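# Four arms lower a slung pipe into a trench

## Task

Using the pipe's slings, ease the pipe down into the trench until it lies along the trench floor for its entire length. Success is lost immediately if the pipe is moving quickly while in contact with either bank or the trench, for example by dropping it from above or rolling it in.

## Robot and tools

Robots: four identical i2rt Big YAM arms named arm1, arm2, arm3 and arm4. Each has six revolute joints, a two-finger gripper and a wrist camera. Two more cameras, cam_high and cam_low, are fixed in the room. The wrist cameras are arm1_cam_wrist to arm4_cam_wrist. The hand reaches roughly 1.0 m from the joint1 axis. The arms work independently: if one stalls, the others keep going.

Frames: every pose is in a single scene frame, in metres, with its origin on the floor and +z pointing up. Orientations are quaternions written w, x, y, z. The feet (base_link) are at approximately: arm1 (-1.010, -0.478, 0.809), arm2 (-0.307, 0.516, 0.819), arm3 (0.612, -0.542, 0.812), arm4 (1.210, 0.500, 0.782). Each foot looks along its own +x. arm1 and arm3 are on the -y side and face +y; arm2 and arm4 are on the +y side and face -y. The point called hand lies between the finger pads, about 1 cm short of the tips. The fingers point along the hand's +z axis and spread along its y axis. Printed hand positions get less accurate at long reach, and a hand often settles a centimetre or more from where it was sent.

Joints, absolute values in radians: joint1_rad -2.879 to 2.879 (yaw about the foot, positive is counter-clockwise seen from above, 0 points along the foot's +x); joint2_rad 0 to 3.141 (shoulder, 0 means upper arm points back and level, larger raises it and then brings it forward); joint3_rad 0 to 3.019 (elbow, 0 is folded, larger opens it); joint4_rad -1.692 to 1.57 (hand pitch, positive tips the fingers up); joint5_rad -1.57 to 1.57 (sideways swing, positive goes to the arm's right); joint6_rad -2.094 to 2.094 (roll, positive is clockwise viewed from behind the hand). gripper_m runs 0 to 0.093 and is the fingertip gap in metres.

move: optional keys arm1, arm2, arm3, arm4 and cameras. Each arm key holds that arm's own object, and an arm that is left out keeps whatever it was last told. Inside an arm object:
- joints: a dictionary keyed by joint name (joint1_rad ... joint6_rad, gripper_m), each value an absolute target. Any subset is allowed.
- target: a list of 7 numbers [x, y, z, qw, qx, qy, qz]. It is an absolute hand pose in the scene frame, in metres, in the same format as the hand line. The hand follows a straight line toward it, starting from its current hand_target pose. When target is present, joints may hold only gripper_m.
- speed: the path's top speed in m/s, from 0.002 to 0.5 (default 0.25). Rotation is capped at twice that figure in rad/s. speed is only valid together with target.
Every motion in a call begins at once. All hand paths in one call finish together, paced by the slowest. A path lasts 0.5 to 10 s, and one action never runs longer than 15 s. At each control step the commanded pose is held within 100 mm and 20 degrees of the measured hand. Paths do not steer around obstacles or other arms, and the hand may lag, drift or overshoot its speed, especially with the arm nearly straight. Joint moves can make the hand swing wide because each joint moves at its own rate. cameras is a list of camera names, or "all"; leaving it out also gives all, and [] gives none. A move with no arm keys just reports the full state, including the scene number.

wait: seconds from 0 to 10 plus optional cameras. Nothing new is commanded, and it reports the same way as an empty move.
zoom_image: camera plus region [x0, y0, x1, y1] in pixels of that camera's latest image, measured from the top-left corner, each side at most 504. The images are 672x504.
read_manual: returns licence text only.
finished_scene: takes the current scene number as scene. It closes the scene permanently, so the pipe must already rest on the bed without any robot support.

Results: the line "move" gives, for every arm that received a motion, either done or its most serious status, e.g. "move: arm1 done; arm2 time_out". joint_status and hand_status can show off_target (stopped short and may still be pushing), time_out (the arm then holds targets near where it stopped and keeps pushing; on_its_own lists joints still moving on their own, and "held at" there is a target, not a reading), or not_followed (a safety check held back the command). The phrases "joint command not followed" and "pose unreachable" mean a collision check blocked joint targets or a hand target; the robot may keep trying them. Arms that were not addressed appear under "as last shown", with "not commanded" statuses. Joint velocities are in rad/s (gripper in m/s), and "within noise" means the arm is still. Joint torques are listed in joint order, include the arm's weight, and numbers 3 and 4 wrap at ±28 N m. hand_target is the hand pose the held joint targets would give. While gripping, gripper_m can read a few mm under the part's width, or slightly over. MOTOR HOT warns of heating; an OVER-TEMPERATURE FAULT makes that arm go limp for 30 to 60 s or more, and afterwards its keys show limit_stop_at_motor_heat, so resend the targets.

Things to avoid: the pipe touching a bank or the trench while moving fast, dropping it or letting it roll; hard pushes between two arms (their fingers, housings and cameras can still collide, and closing a gripper on another arm's fingers counts); hitting fixed or heavy objects; knocking anything to the floor or out of the work area; letting go of a moving part; long stretched-out holds or pushing toward unreachable poses, which overheat motors. A refused call (out-of-range value) or a stop cancels the remaining move, wait and finished_scene calls in that reply, while an unknown key only makes that one call invalid. To ease a joint that keeps pushing, send it its reported position. To release a grip, send a gap well above the reading. The simulation keeps running between calls, with every robot holding its last command. Occasional brief pushes may nudge loose objects.

Each tool is called after ">>>" by a JSON object that holds its "name" and its "arguments".

## Session

>>> {"name": "move", "arguments": {}}

Scene clock: 0.00 s.
Joint torques (N m): no reading
Heat: arm1: hottest joint2_rad 29 °C; arm2: hottest gripper 29 °C; arm3: hottest joint2_rad 29 °C; arm4: hottest joint5_rad 29 °C.
Joint velocities: within noise
arm1.joint_positions: joint1_rad=+0.463 joint2_rad=+0.644 joint3_rad=+1.433 joint4_rad=-1.528 joint5_rad=-0.151 joint6_rad=+0.131 gripper_m=+0.09396
arm1.joint_status: not commanded
arm1.hand: x=-1.1015 y=-0.2786 z=+1.3231 quat_wxyz=(-0.162, +0.716, -0.571, -0.367) (m; scene frame)
arm1.hand_target: x=-1.1010 y=-0.2804 z=+1.3329 quat_wxyz=(-0.169, +0.713, -0.567, -0.376) (m; scene frame)
arm1.hand_status: not commanded
arm2.joint_positions: joint1_rad=+0.344 joint2_rad=+0.519 joint3_rad=+1.379 joint4_rad=-1.320 joint5_rad=+0.063 joint6_rad=+0.187 gripper_m=+0.09396
arm2.joint_status: not commanded
arm2.hand: x=-0.2616 y=+0.3322 z=+1.3792 quat_wxyz=(-0.439, -0.579, -0.615, +0.304) (m; scene frame)
arm2.hand_target: x=-0.2625 y=+0.3354 z=+1.3902 quat_wxyz=(-0.449, -0.575, -0.610, +0.310) (m; scene frame)
arm2.hand_status: not commanded
arm3.joint_positions: joint1_rad=-0.192 joint2_rad=+0.525 joint3_rad=+1.406 joint4_rad=-1.298 joint5_rad=-0.073 joint6_rad=+0.119 gripper_m=+0.09396
arm3.joint_status: not commanded
arm3.hand: x=+0.6032 y=-0.3503 z=+1.3871 quat_wxyz=(-0.348, +0.562, -0.618, -0.425) (m; scene frame)
arm3.hand_target: x=+0.6031 y=-0.3538 z=+1.3970 quat_wxyz=(-0.355, +0.558, -0.613, -0.433) (m; scene frame)
arm3.hand_status: not commanded
arm4.joint_positions: joint1_rad=-0.380 joint2_rad=+0.466 joint3_rad=+1.426 joint4_rad=-1.395 joint5_rad=+0.164 joint6_rad=+0.191 gripper_m=+0.09396
arm4.joint_status: not commanded
arm4.hand: x=+1.1313 y=+0.3616 z=+1.3524 quat_wxyz=(-0.305, -0.747, -0.388, +0.446) (m; scene frame)
arm4.hand_target: x=+1.1321 y=+0.3640 z=+1.3630 quat_wxyz=(-0.312, -0.741, -0.383, +0.454) (m; scene frame)
arm4.hand_status: not commanded
pictures: arm1_cam_wrist, arm2_cam_wrist, arm3_cam_wrist, arm4_cam_wrist, cam_high, cam_low

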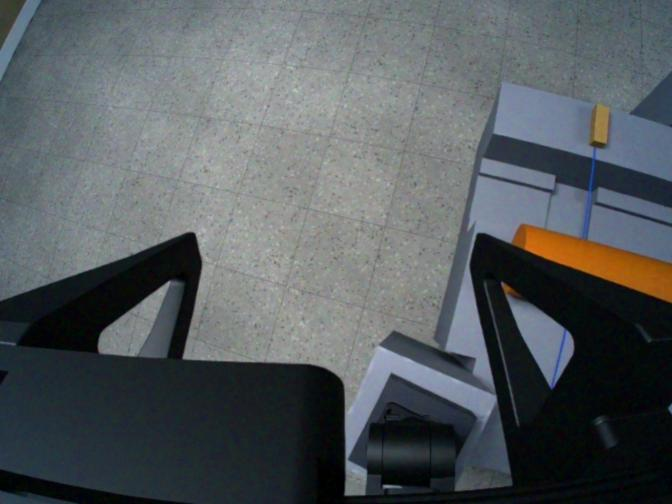

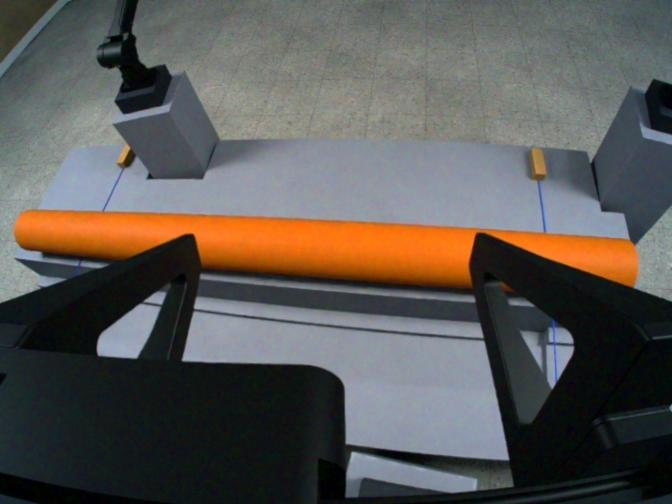

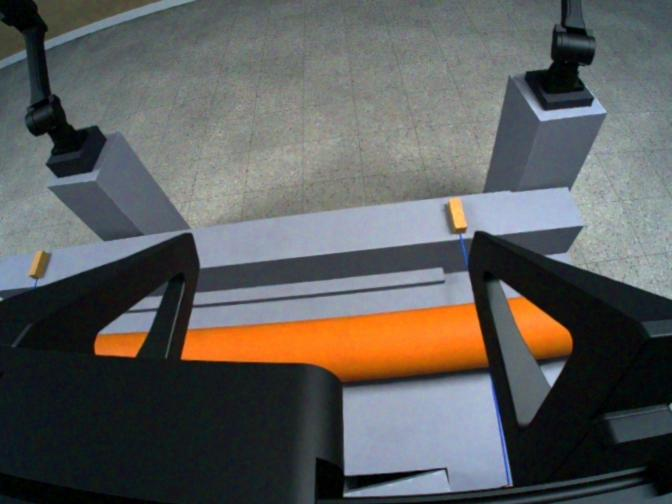

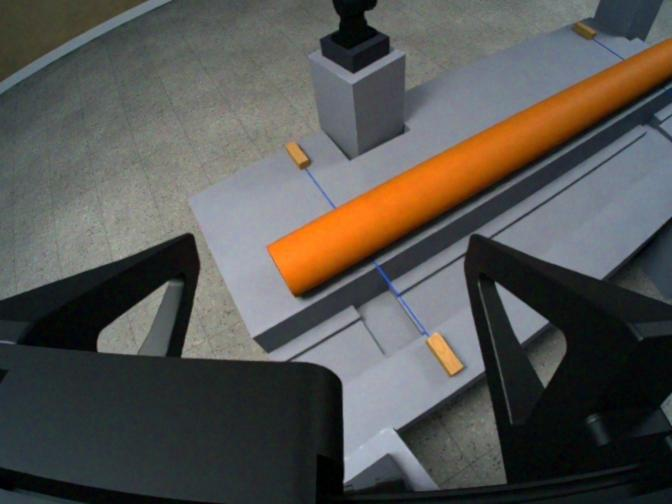

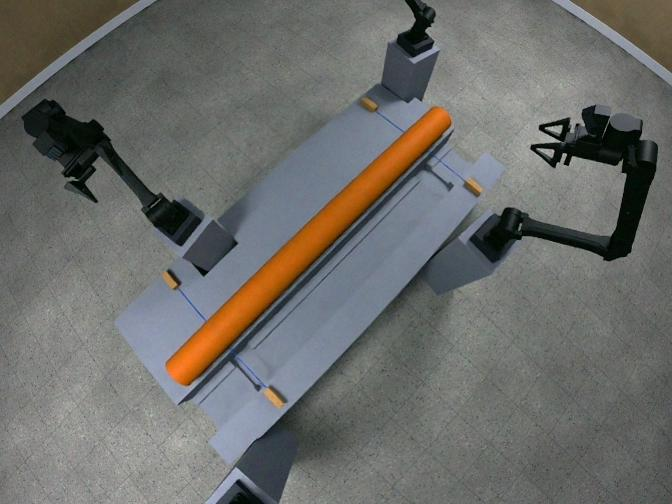

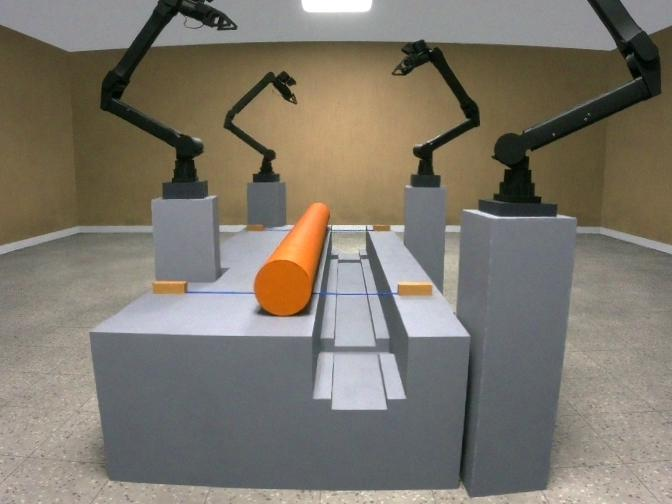

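>>> {"name": "move", "arguments": {"arm1": {"target":[-0.73,-0.45,1.0,0,0.7071,-0.7071,0]}, "arm2": {"target":[-0.74,0.36,1.0,0,0.7071,0.7071,0]}, "arm3": {"target":[0.83,-0.45,1.0,0,0.7071,-0.7071,0]}, "arm4": {"target":[0.85,0.26,1.0,0,0.7071,0.7071,0]}}}

Scene clock: 36.13 s.
Joint torques (N m): arm1=[-0.44 -6.3 8.72 1.02 0.03 -0.11] | arm2=[-1.73 -14.86 14.64 -0.24 -0.09 0.11] | arm3=[1.49 -5.36 8.31 0.42 -0.08 -0.06] | arm4=[0.85 -13.1 12.08 0.36 0.09 -0.02]
Heat: arm1: hottest joint3_rad 31 °C; arm2: hottest joint3_rad 33 °C; arm3: hottest joint2_rad 29 °C; arm4: hottest joint3_rad 31 °C.
move: arm1 done; arm2 off_target; arm3 done; arm4 off_target
Joint velocities: within noise
arm1.joint_positions: joint1_rad=-1.296 joint2_rad=+1.096 joint3_rad=+0.935 joint4_rad=-1.430 joint5_rad=-0.012 joint6_rad=-1.473 gripper_m=+0.09396
arm1.joint_status: not commanded
arm1.hand: x=-0.7333 y=-0.4477 z=+1.0016 quat_wxyz=(+0.002, +0.707, -0.708, -0.003) (m; scene frame)
arm1.hand_target: x=-0.7302 y=-0.4500 z=+1.0000 quat_wxyz=(+0.000, +0.707, -0.707, +0.000) (m; scene frame)
arm1.hand_status: done (0.004 m and 0.4 deg from the pose sent, 0.521 m and 49.0 deg at the start; pose on its path clipped on 25 of 102 steps; a joint's target at an end of its range on 54 of 102 steps)
arm2.joint_positions: joint1_rad=-1.137 joint2_rad=+1.578 joint3_rad=+1.295 joint4_rad=-1.366 joint5_rad=+0.014 joint6_rad=-1.210 gripper_m=+0.09396
arm2.joint_status: not commanded
arm2.hand: x=-0.7172 y=+0.3615 z=+0.9778 quat_wxyz=(-0.015, -0.702, -0.711, -0.032) (m; scene frame)
arm2.hand_target: x=-0.7387 y=+0.3606 z=+1.0005 quat_wxyz=(+0.000, -0.707, -0.707, +0.000) (m; scene frame)
arm2.hand_status: off_target (0.032 m and 4.1 deg from the pose sent, 0.611 m and 64.7 deg at the start; a joint's target at an end of its range on 29 of 102 steps)
arm3.joint_positions: joint1_rad=-1.326 joint2_rad=+0.963 joint3_rad=+0.835 joint4_rad=-1.469 joint5_rad=+0.005 joint6_rad=-1.149 gripper_m=+0.09396
arm3.joint_status: not commanded
arm3.hand: x=+0.8262 y=-0.4523 z=+0.9970 quat_wxyz=(+0.009, +0.703, -0.711, -0.005) (m; scene frame)
arm3.hand_target: x=+0.8299 y=-0.4501 z=+1.0000 quat_wxyz=(+0.000, +0.707, -0.707, +0.000) (m; scene frame)
arm3.hand_status: done (0.005 m and 1.3 deg from the pose sent, 0.460 m and 66.9 deg at the start; a joint's target at an end of its range on 38 of 102 steps)
arm4.joint_positions: joint1_rad=-1.052 joint2_rad=+1.482 joint3_rad=+1.285 joint4_rad=-1.454 joint5_rad=+0.003 joint6_rad=-0.963 gripper_m=+0.09396
arm4.joint_status: not commanded
arm4.hand: x=+0.8660 y=+0.2742 z=+0.9731 quat_wxyz=(-0.009, -0.714, -0.699, -0.040) (m; scene frame)
arm4.hand_target: x=+0.8516 y=+0.2610 z=+1.0004 quat_wxyz=(+0.000, -0.707, -0.707, +0.000) (m; scene frame)
arm4.hand_status: off_target (0.034 m and 4.8 deg from the pose sent, 0.462 m and 73.3 deg at the start)
pictures: arm1_cam_wrist, arm2_cam_wrist, arm3_cam_wrist, arm4_cam_wrist, cam_high, cam_low

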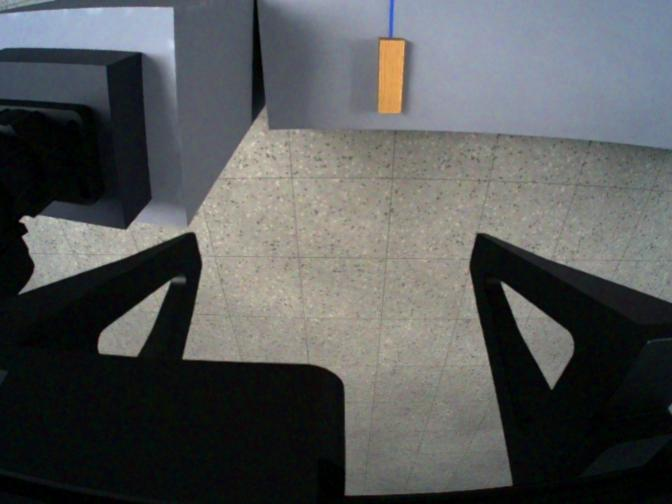

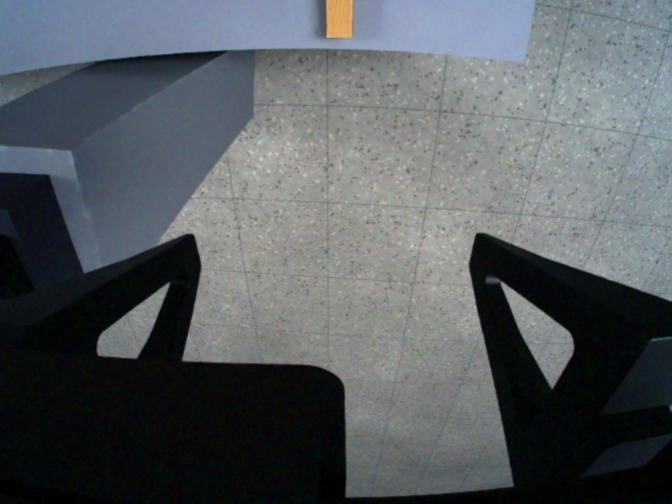

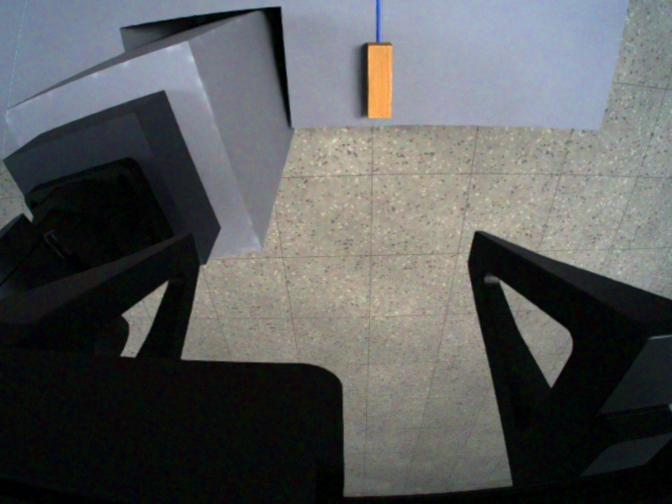

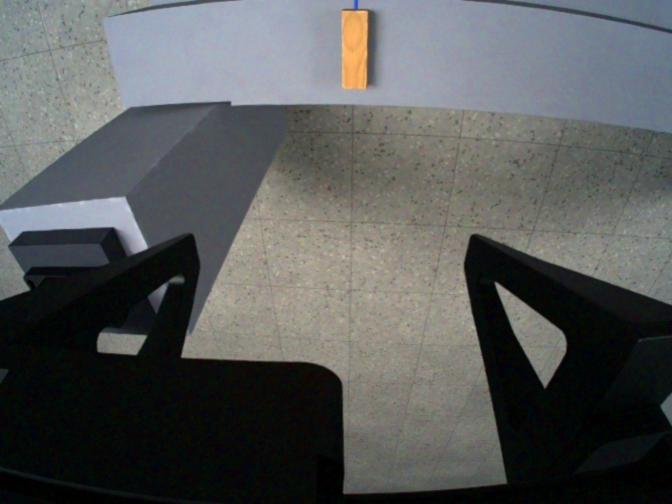

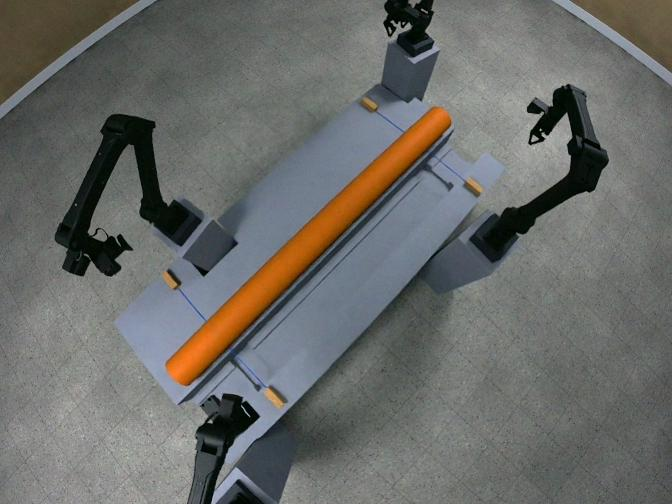

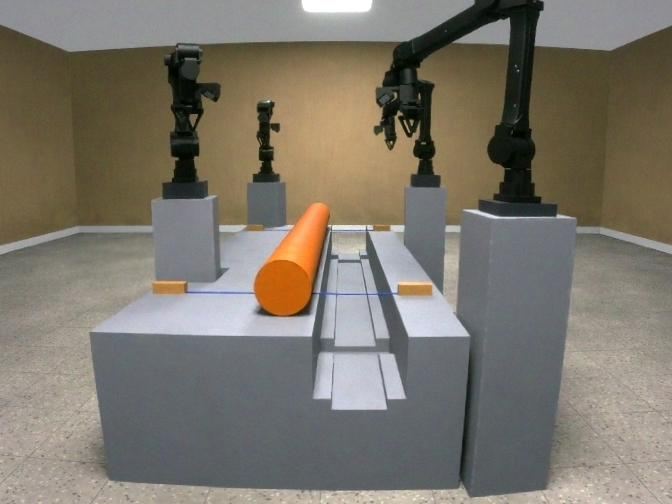

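>>> {"name": "move", "arguments": {"arm1": {"target":[-0.66,-0.45,0.77,0,0.7071,-0.7071,0]}, "arm2": {"target":[-0.70,0.29,0.77,0,0.7071,0.7071,0]}, "arm3": {"target":[0.88,-0.46,0.77,0,0.7071,-0.7071,0]}, "arm4": {"target":[0.865,0.265,0.77,0,0.7071,0.7071,0]}}}

Scene clock: 53.10 s.
Joint torques (N m): arm1=[-0.67 -11.34 5.78 1.03 0.03 -0.11] | arm2=[0.15 -16.62 6.99 0.03 -0.19 0.21] | arm3=[0.62 -10.58 4.82 0.42 -0.1 -0.08] | arm4=[1.03 -14.04 5.85 0.64 0.08 0.08]
Heat: arm1: hottest joint3_rad 32 °C; arm2: hottest joint3_rad 38 °C; arm3: hottest joint3_rad 30 °C; arm4: hottest joint3_rad 33 °C.
move: arm1 done; arm2 done; arm3 done; arm4 done
Joint velocities: within noise
arm1.joint_positions: joint1_rad=-1.306 joint2_rad=+1.638 joint3_rad=+0.742 joint4_rad=-0.698 joint5_rad=-0.012 joint6_rad=-1.484 gripper_m=+0.09396
arm1.joint_status: not commanded
arm1.hand: x=-0.6634 y=-0.4466 z=+0.7710 quat_wxyz=(+0.003, +0.707, -0.707, -0.004) (m; scene frame)
arm1.hand_target: x=-0.6600 y=-0.4500 z=+0.7701 quat_wxyz=(+0.000, +0.707, -0.707, +0.000) (m; scene frame)
arm1.hand_status: done (0.005 m and 0.6 deg from the pose sent, 0.243 m and 0.4 deg at the start)
arm2.joint_positions: joint1_rad=-0.992 joint2_rad=+1.869 joint3_rad=+1.039 joint4_rad=-0.772 joint5_rad=+0.014 joint6_rad=-1.052 gripper_m=+0.09396
arm2.joint_status: not commanded
arm2.hand: x=-0.6979 y=+0.2961 z=+0.7668 quat_wxyz=(-0.003, -0.707, -0.707, -0.010) (m; scene frame)
arm2.hand_target: x=-0.7001 y=+0.2900 z=+0.7702 quat_wxyz=(+0.000, -0.707, -0.707, +0.000) (m; scene frame)
arm2.hand_status: done (0.007 m and 1.2 deg from the pose sent, 0.220 m and 4.1 deg at the start)
arm3.joint_positions: joint1_rad=-1.424 joint2_rad=+1.491 joint3_rad=+0.540 joint4_rad=-0.644 joint5_rad=+0.006 joint6_rad=-1.259 gripper_m=+0.09396
arm3.joint_status: not commanded
arm3.hand: x=+0.8743 y=-0.4589 z=+0.7680 quat_wxyz=(+0.008, +0.707, -0.707, -0.005) (m; scene frame)
arm3.hand_target: x=+0.8799 y=-0.4600 z=+0.7700 quat_wxyz=(+0.000, +0.707, -0.707, +0.000) (m; scene frame)
arm3.hand_status: done (0.006 m and 1.1 deg from the pose sent, 0.234 m and 1.3 deg at the start)
arm4.joint_positions: joint1_rad=-1.046 joint2_rad=+1.710 joint3_rad=+0.946 joint4_rad=-0.831 joint5_rad=+0.003 joint6_rad=-0.964 gripper_m=+0.09396
arm4.joint_status: not commanded
arm4.hand: x=+0.8676 y=+0.2715 z=+0.7649 quat_wxyz=(-0.003, -0.713, -0.701, -0.013) (m; scene frame)
arm4.hand_target: x=+0.8651 y=+0.2650 z=+0.7701 quat_wxyz=(+0.000, -0.707, -0.707, +0.000) (m; scene frame)
arm4.hand_status: done (0.009 m and 1.8 deg from the pose sent, 0.203 m and 4.8 deg at the start)
pictures: arm1_cam_wrist, arm2_cam_wrist, arm3_cam_wrist, arm4_cam_wrist, cam_high, cam_low

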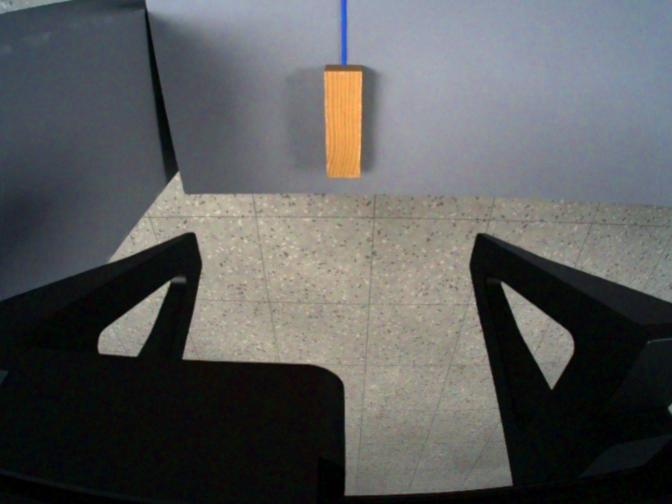

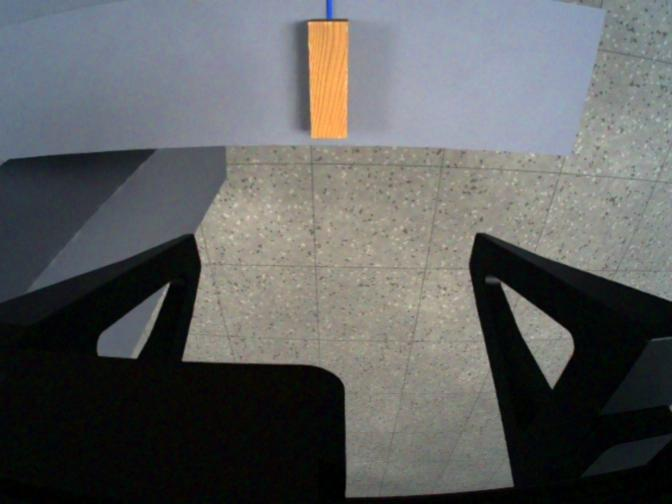

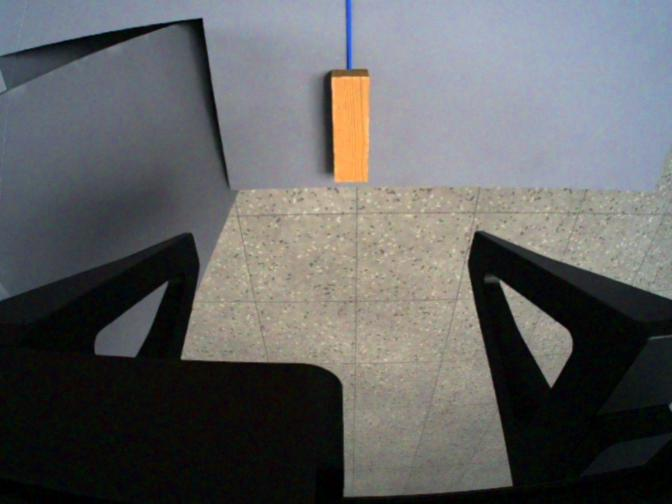

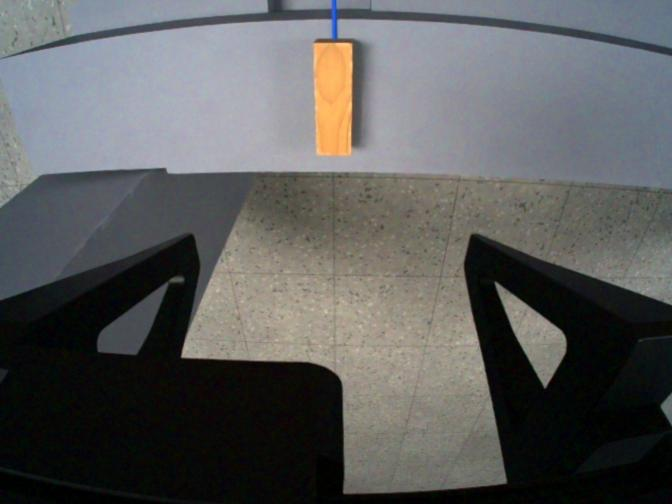

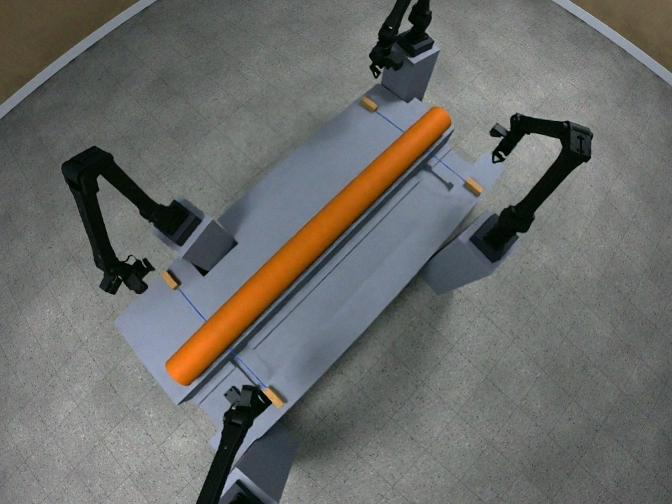

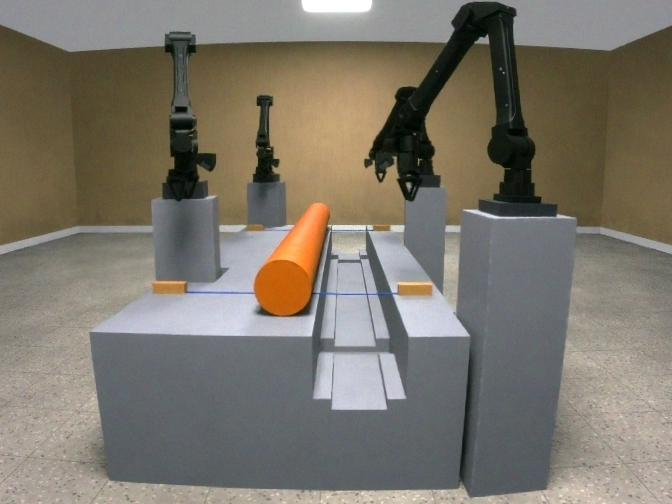

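>>> {"name": "move", "arguments": {"arm1": {"target":[-0.656,-0.458,0.67,0,0.7071,-0.7071,0]}, "arm2": {"target":[-0.70,0.275,0.67,0,0.7071,0.7071,0]}, "arm3": {"target":[0.89,-0.475,0.67,0,0.7071,-0.7071,0]}, "arm4": {"target":[0.866,0.262,0.67,0,0.7071,0.7071,0]}}}

Scene clock: 63.77 s.
Joint torques (N m): arm1=[-1.2 -12.92 3.69 0.81 -0.02 -0.14] | arm2=[0.38 -18.32 6.23 0.02 -0.2 0.2] | arm3=[0.73 -13.45 2.63 0.38 -0.14 -0.09] | arm4=[0.97 -16.15 4.21 0.62 0.07 0.15]
Heat: arm1: hottest joint3_rad 32 °C; arm2: hottest joint3_rad 36 °C; arm3: hottest joint2_rad 29 °C; arm4: hottest joint3_rad 33 °C.
move: arm1 done; arm2 off_target; arm3 off_target; arm4 off_target
Joint velocities: within noise
arm1.joint_positions: joint1_rad=-1.327 joint2_rad=+1.929 joint3_rad=+0.723 joint4_rad=-0.394 joint5_rad=-0.012 joint6_rad=-1.504 gripper_m=+0.09396
arm1.joint_status: not commanded
arm1.hand: x=-0.6619 y=-0.4551 z=+0.6700 quat_wxyz=(+0.005, +0.707, -0.707, -0.006) (m; scene frame)
arm1.hand_target: x=-0.6560 y=-0.4579 z=+0.6701 quat_wxyz=(+0.000, +0.707, -0.707, +0.000) (m; scene frame)
arm1.hand_status: done (0.007 m and 0.9 deg from the pose sent, 0.102 m and 0.6 deg at the start)
arm2.joint_positions: joint1_rad=-0.970 joint2_rad=+2.107 joint3_rad=+1.039 joint4_rad=-0.550 joint5_rad=+0.014 joint6_rad=-1.026 gripper_m=+0.09396
arm2.joint_status: not commanded
arm2.hand: x=-0.6913 y=+0.2866 z=+0.6631 quat_wxyz=(-0.004, -0.708, -0.706, -0.018) (m; scene frame)
arm2.hand_target: x=-0.6999 y=+0.2749 z=+0.6703 quat_wxyz=(+0.000, -0.707, -0.707, +0.000) (m; scene frame)
arm2.hand_status: off_target (0.016 m and 2.1 deg from the pose sent, 0.099 m and 1.2 deg at the start)
arm3.joint_positions: joint1_rad=-1.489 joint2_rad=+1.864 joint3_rad=+0.521 joint4_rad=-0.263 joint5_rad=+0.007 joint6_rad=-1.323 gripper_m=+0.09396
arm3.joint_status: not commanded
arm3.hand: x=+0.8781 y=-0.4757 z=+0.6667 quat_wxyz=(+0.013, +0.707, -0.707, -0.009) (m; scene frame)
arm3.hand_target: x=+0.8898 y=-0.4750 z=+0.6701 quat_wxyz=(+0.000, +0.707, -0.707, +0.000) (m; scene frame)
arm3.hand_status: off_target (0.012 m and 1.8 deg from the pose sent, 0.101 m and 1.1 deg at the start)
arm4.joint_positions: joint1_rad=-1.040 joint2_rad=+1.946 joint3_rad=+0.905 joint4_rad=-0.564 joint5_rad=+0.003 joint6_rad=-0.964 gripper_m=+0.09396
arm4.joint_status: not commanded
arm4.hand: x=+0.8718 y=+0.2706 z=+0.6617 quat_wxyz=(-0.004, -0.711, -0.703, -0.017) (m; scene frame)
arm4.hand_target: x=+0.8660 y=+0.2620 z=+0.6701 quat_wxyz=(+0.000, -0.707, -0.707, +0.000) (m; scene frame)
arm4.hand_status: off_target (0.013 m and 2.1 deg from the pose sent, 0.095 m and 1.8 deg at the start)
pictures: arm1_cam_wrist, arm2_cam_wrist, arm3_cam_wrist, arm4_cam_wrist, cam_high, cam_low

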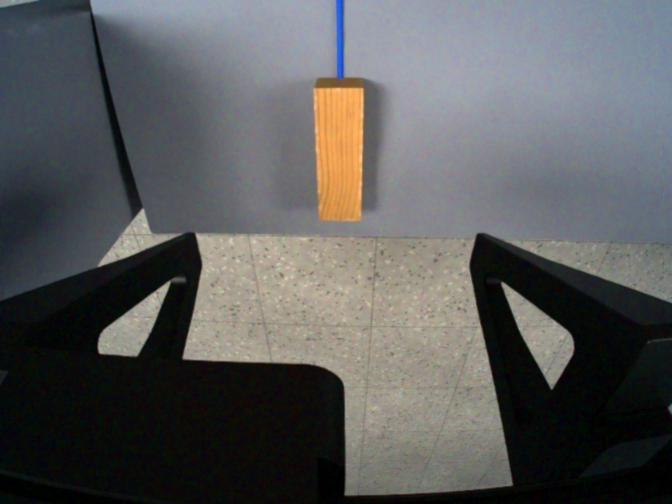

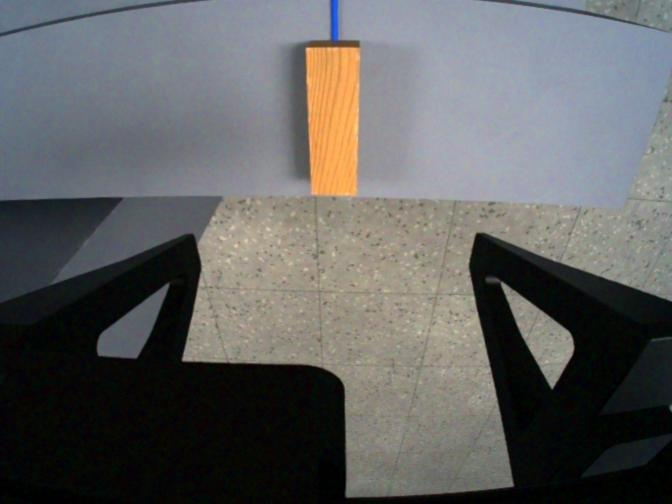

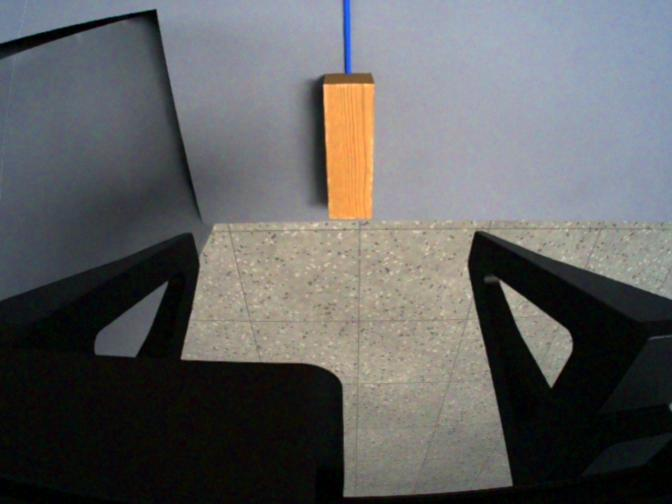

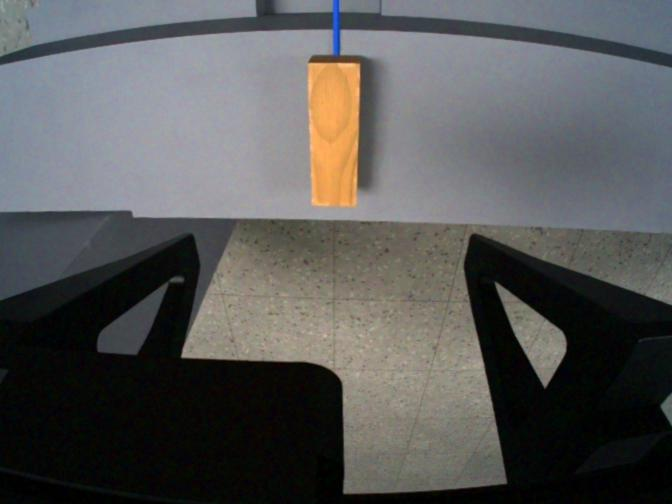

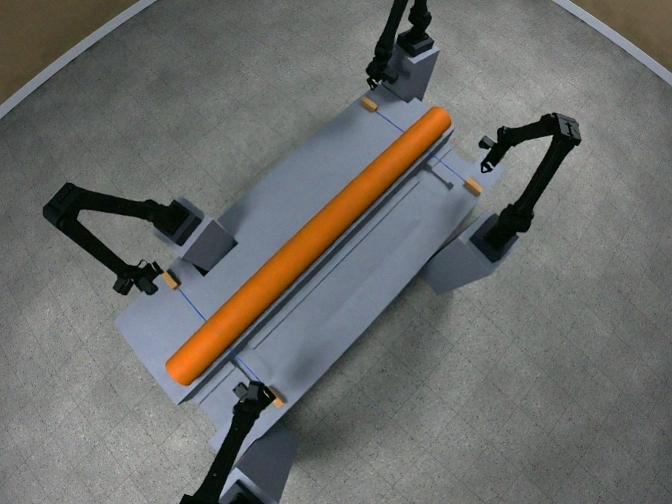

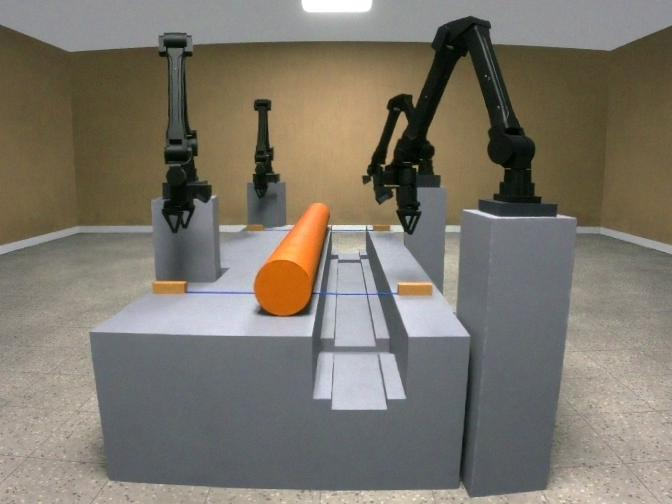

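>>> {"name": "move", "arguments": {"arm1": {"target":[-0.653,-0.513,0.55,0,0.7071,-0.7071,0]}, "arm2": {"target":[-0.694,0.306,0.557,0,0.7071,0.7071,0]}, "arm3": {"target":[0.899,-0.526,0.553,0,0.7071,-0.7071,0]}, "arm4": {"target":[0.872,0.304,0.557,0,0.7071,0.7071,0]}}}

Scene clock: 75.33 s.
Joint torques (N m): arm1=[-0.5 -15.09 1.43 1.02 -0.06 -0.13] | arm2=[-1.26 -18.73 4.36 -0.05 -0.15 0.01] | arm3=[1.14 -15.79 -0.5 0.43 -0.22 -0.07] | arm4=[0.26 -16.32 2 0.62 0.05 -0.01]
Heat: arm1: hottest joint3_rad 31 °C; arm2: hottest joint3_rad 35 °C; arm3: hottest joint2_rad 30 °C; arm4: hottest joint3_rad 33 °C.
move: arm1 done; arm2 off_target; arm3 done; arm4 off_target
Joint velocities: within noise
arm1.joint_positions: joint1_rad=-1.487 joint2_rad=+2.302 joint3_rad=+0.812 joint4_rad=-0.111 joint5_rad=-0.008 joint6_rad=-1.655 gripper_m=+0.09396
arm1.joint_status: not commanded
arm1.hand: x=-0.6591 y=-0.5124 z=+0.5524 quat_wxyz=(+0.005, +0.704, -0.710, -0.006) (m; scene frame)
arm1.hand_target: x=-0.6530 y=-0.5130 z=+0.5501 quat_wxyz=(+0.000, +0.707, -0.707, +0.000) (m; scene frame)
arm1.hand_status: done (0.007 m and 1.0 deg from the pose sent, 0.134 m and 0.9 deg at the start)
arm2.joint_positions: joint1_rad=-1.005 joint2_rad=+2.369 joint3_rad=+1.041 joint4_rad=-0.293 joint5_rad=+0.015 joint6_rad=-1.068 gripper_m=+0.09396
arm2.joint_status: not commanded
arm2.hand: x=-0.6760 y=+0.3112 z=+0.5511 quat_wxyz=(-0.005, -0.706, -0.708, -0.020) (m; scene frame)
arm2.hand_target: x=-0.6939 y=+0.3061 z=+0.5574 quat_wxyz=(+0.000, -0.707, -0.707, +0.000) (m; scene frame)
arm2.hand_status: off_target (0.020 m and 2.3 deg from the pose sent, 0.108 m and 2.1 deg at the start)
arm3.joint_positions: joint1_rad=-1.680 joint2_rad=+2.303 joint3_rad=+0.629 joint4_rad=+0.082 joint5_rad=+0.009 joint6_rad=-1.507 gripper_m=+0.09396
arm3.joint_status: not commanded
arm3.hand: x=+0.8934 y=-0.5263 z=+0.5517 quat_wxyz=(+0.006, +0.704, -0.710, -0.006) (m; scene frame)
arm3.hand_target: x=+0.8990 y=-0.5260 z=+0.5530 quat_wxyz=(+0.000, +0.707, -0.707, +0.000) (m; scene frame)
arm3.hand_status: done (0.006 m and 1.1 deg from the pose sent, 0.126 m and 1.7 deg at the start)
arm4.joint_positions: joint1_rad=-1.108 joint2_rad=+2.223 joint3_rad=+0.869 joint4_rad=-0.247 joint5_rad=+0.004 joint6_rad=-1.031 gripper_m=+0.09396
arm4.joint_status: not commanded
arm4.hand: x=+0.8817 y=+0.3085 z=+0.5503 quat_wxyz=(-0.004, -0.711, -0.703, -0.016) (m; scene frame)
arm4.hand_target: x=+0.8721 y=+0.3040 z=+0.5570 quat_wxyz=(+0.000, -0.707, -0.707, +0.000) (m; scene frame)
arm4.hand_status: off_target (0.013 m and 2.0 deg from the pose sent, 0.110 m and 2.1 deg at the start)
pictures: arm1_cam_wrist, arm2_cam_wrist, arm3_cam_wrist, arm4_cam_wrist, cam_high, cam_low

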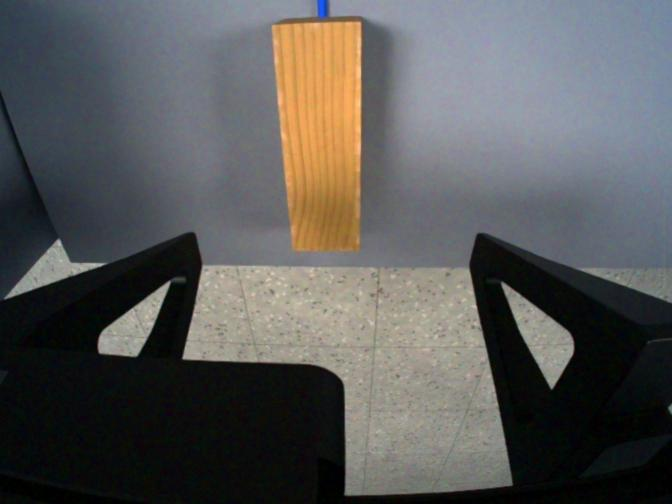

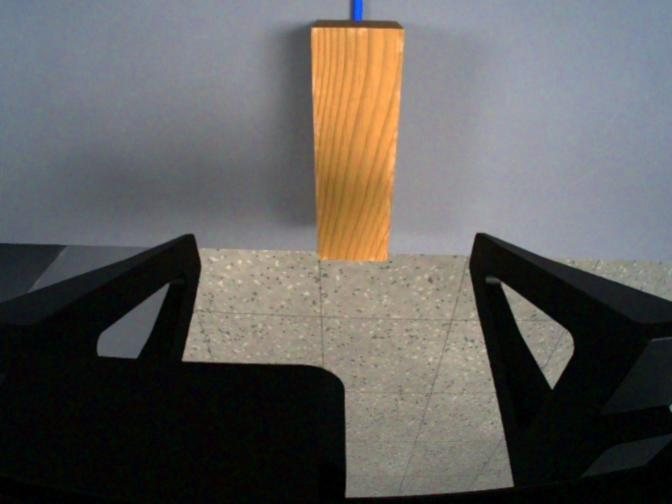

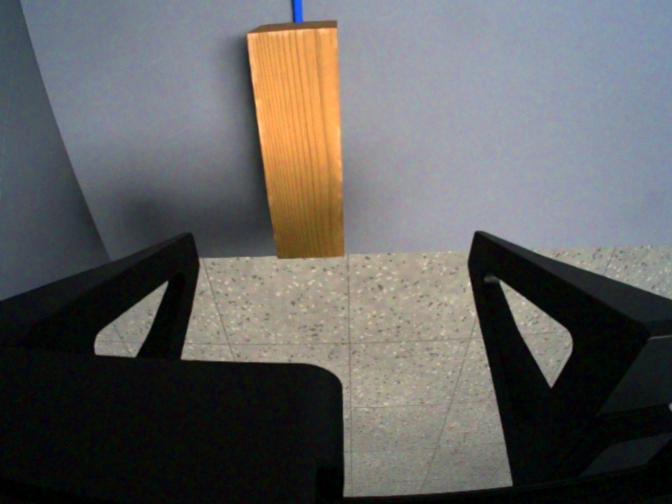

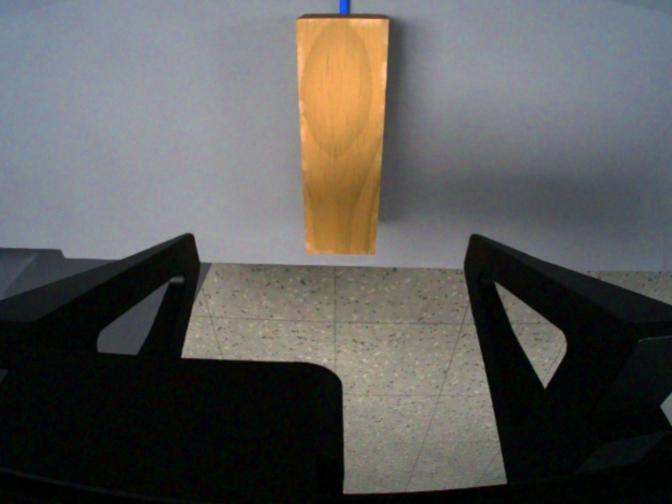

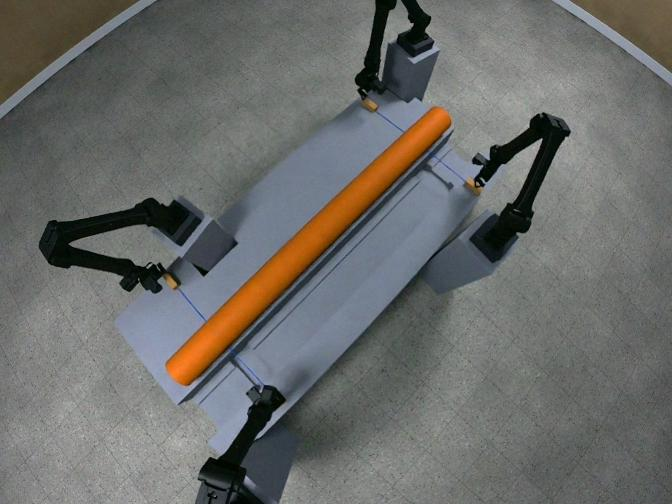

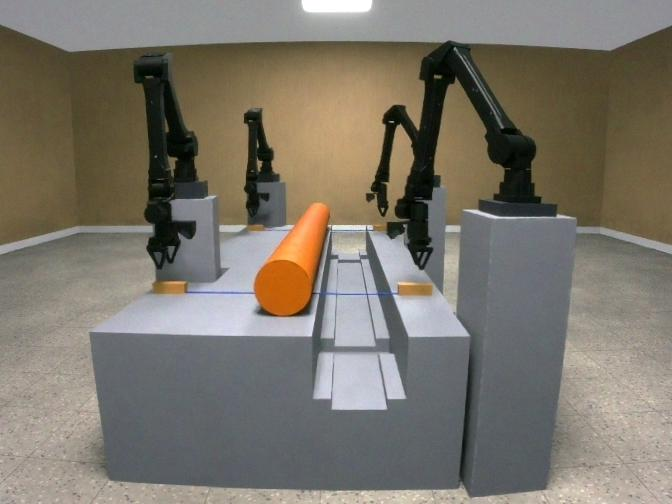

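>>> {"name": "move", "arguments": {"arm1": {"target":[-0.658,-0.507,0.447,0,0.7071,-0.7071,0],"speed":0.12}, "arm2": {"target":[-0.703,0.308,0.453,0,0.7071,0.7071,0],"speed":0.12}, "arm3": {"target":[0.881,-0.519,0.449,0,0.7071,-0.7071,0],"speed":0.12}, "arm4": {"target":[0.871,0.302,0.454,0,0.7071,0.7071,0],"speed":0.12}}}

Scene clock: 85.17 s.
Joint torques (N m): arm1=[0.26 -14.45 0.14 0.9 -0.12 0.04] | arm2=[-1.79 -16.73 3.93 0.18 -0.19 0.05] | arm3=[2.02 -12.86 -1.14 0.76 -0.24 0.12] | arm4=[0.32 -13.57 2.26 0.88 -0.09 0.02]
Heat: arm1: hottest joint3_rad 31 °C; arm2: hottest joint3_rad 34 °C; arm3: hottest joint2_rad 30 °C; arm4: hottest joint3_rad 32 °C.
move: arm1 off_target; arm2 off_target; arm3 off_target; arm4 off_target
Joint velocities: within noise
arm1.joint_positions: joint1_rad=-1.478 joint2_rad=+2.588 joint3_rad=+0.955 joint4_rad=+0.058 joint5_rad=-0.008 joint6_rad=-1.655 gripper_m=+0.09396
arm1.joint_status: not commanded
arm1.hand: x=-0.6514 y=-0.5108 z=+0.4567 quat_wxyz=(-0.004, +0.707, -0.707, +0.004) (m; scene frame)
arm1.hand_target: x=-0.6582 y=-0.5071 z=+0.4474 quat_wxyz=(+0.000, +0.707, -0.707, +0.000) (m; scene frame)
arm1.hand_status: off_target (0.012 m and 0.7 deg from the pose sent, 0.105 m and 1.0 deg at the start)
arm2.joint_positions: joint1_rad=-1.015 joint2_rad=+2.610 joint3_rad=+1.201 joint4_rad=-0.185 joint5_rad=+0.015 joint6_rad=-1.084 gripper_m=+0.09395
arm2.joint_status: not commanded
arm2.hand: x=-0.6952 y=+0.3045 z=+0.4626 quat_wxyz=(-0.001, -0.704, -0.710, -0.006) (m; scene frame)
arm2.hand_target: x=-0.7025 y=+0.3081 z=+0.4533 quat_wxyz=(+0.000, -0.707, -0.707, +0.000) (m; scene frame)
arm2.hand_status: off_target (0.013 m and 0.9 deg from the pose sent, 0.102 m and 2.4 deg at the start)
arm3.joint_positions: joint1_rad=-1.664 joint2_rad=+2.620 joint3_rad=+0.757 joint4_rad=+0.295 joint5_rad=+0.010 joint6_rad=-1.499 gripper_m=+0.09395
arm3.joint_status: not commanded
arm3.hand: x=+0.8870 y=-0.5214 z=+0.4596 quat_wxyz=(-0.002, +0.707, -0.707, +0.002) (m; scene frame)
arm3.hand_target: x=+0.8809 y=-0.5191 z=+0.4495 quat_wxyz=(+0.000, +0.707, -0.707, +0.000) (m; scene frame)
arm3.hand_status: off_target (0.012 m and 0.4 deg from the pose sent, 0.104 m and 1.1 deg at the start)
arm4.joint_positions: joint1_rad=-1.108 joint2_rad=+2.477 joint3_rad=+0.979 joint4_rad=-0.086 joint5_rad=+0.007 joint6_rad=-1.031 gripper_m=+0.09396
arm4.joint_status: not commanded
arm4.hand: x=+0.8767 y=+0.3056 z=+0.4627 quat_wxyz=(-0.001, -0.711, -0.703, -0.008) (m; scene frame)
arm4.hand_target: x=+0.8712 y=+0.3021 z=+0.4544 quat_wxyz=(+0.000, -0.707, -0.707, +0.000) (m; scene frame)
arm4.hand_status: off_target (0.011 m and 1.1 deg from the pose sent, 0.097 m and 2.0 deg at the start)
pictures: arm1_cam_wrist, arm2_cam_wrist, arm3_cam_wrist, arm4_cam_wrist, cam_high, cam_low

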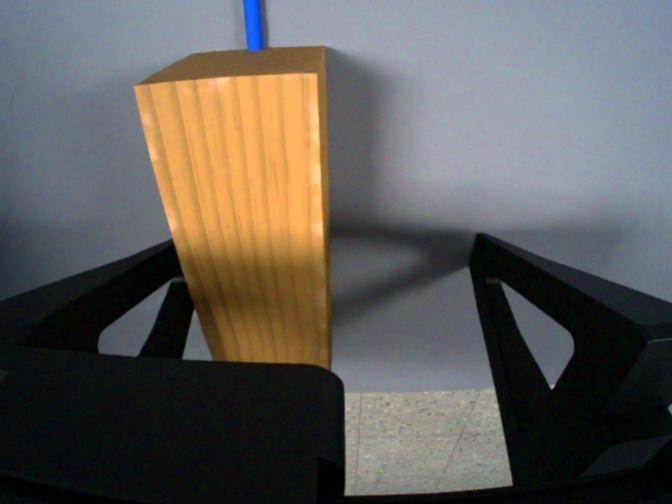

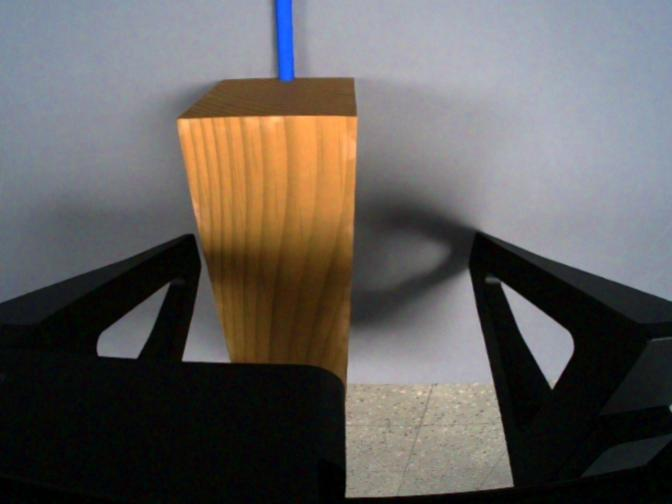

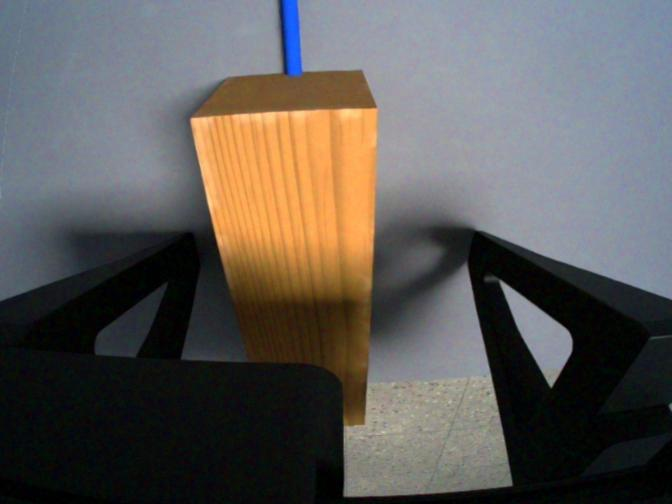

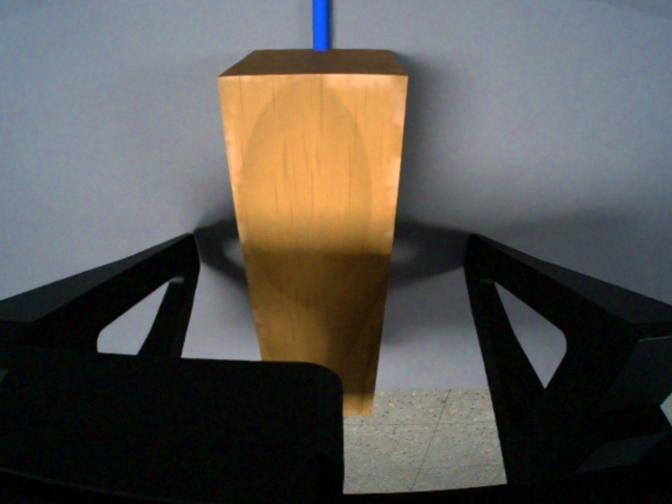

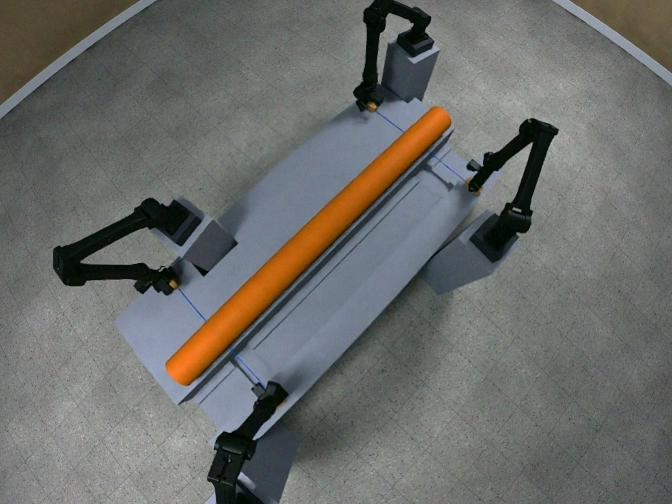

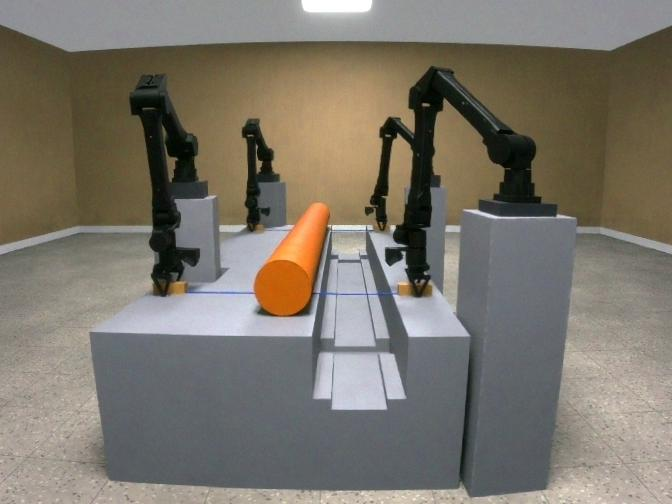

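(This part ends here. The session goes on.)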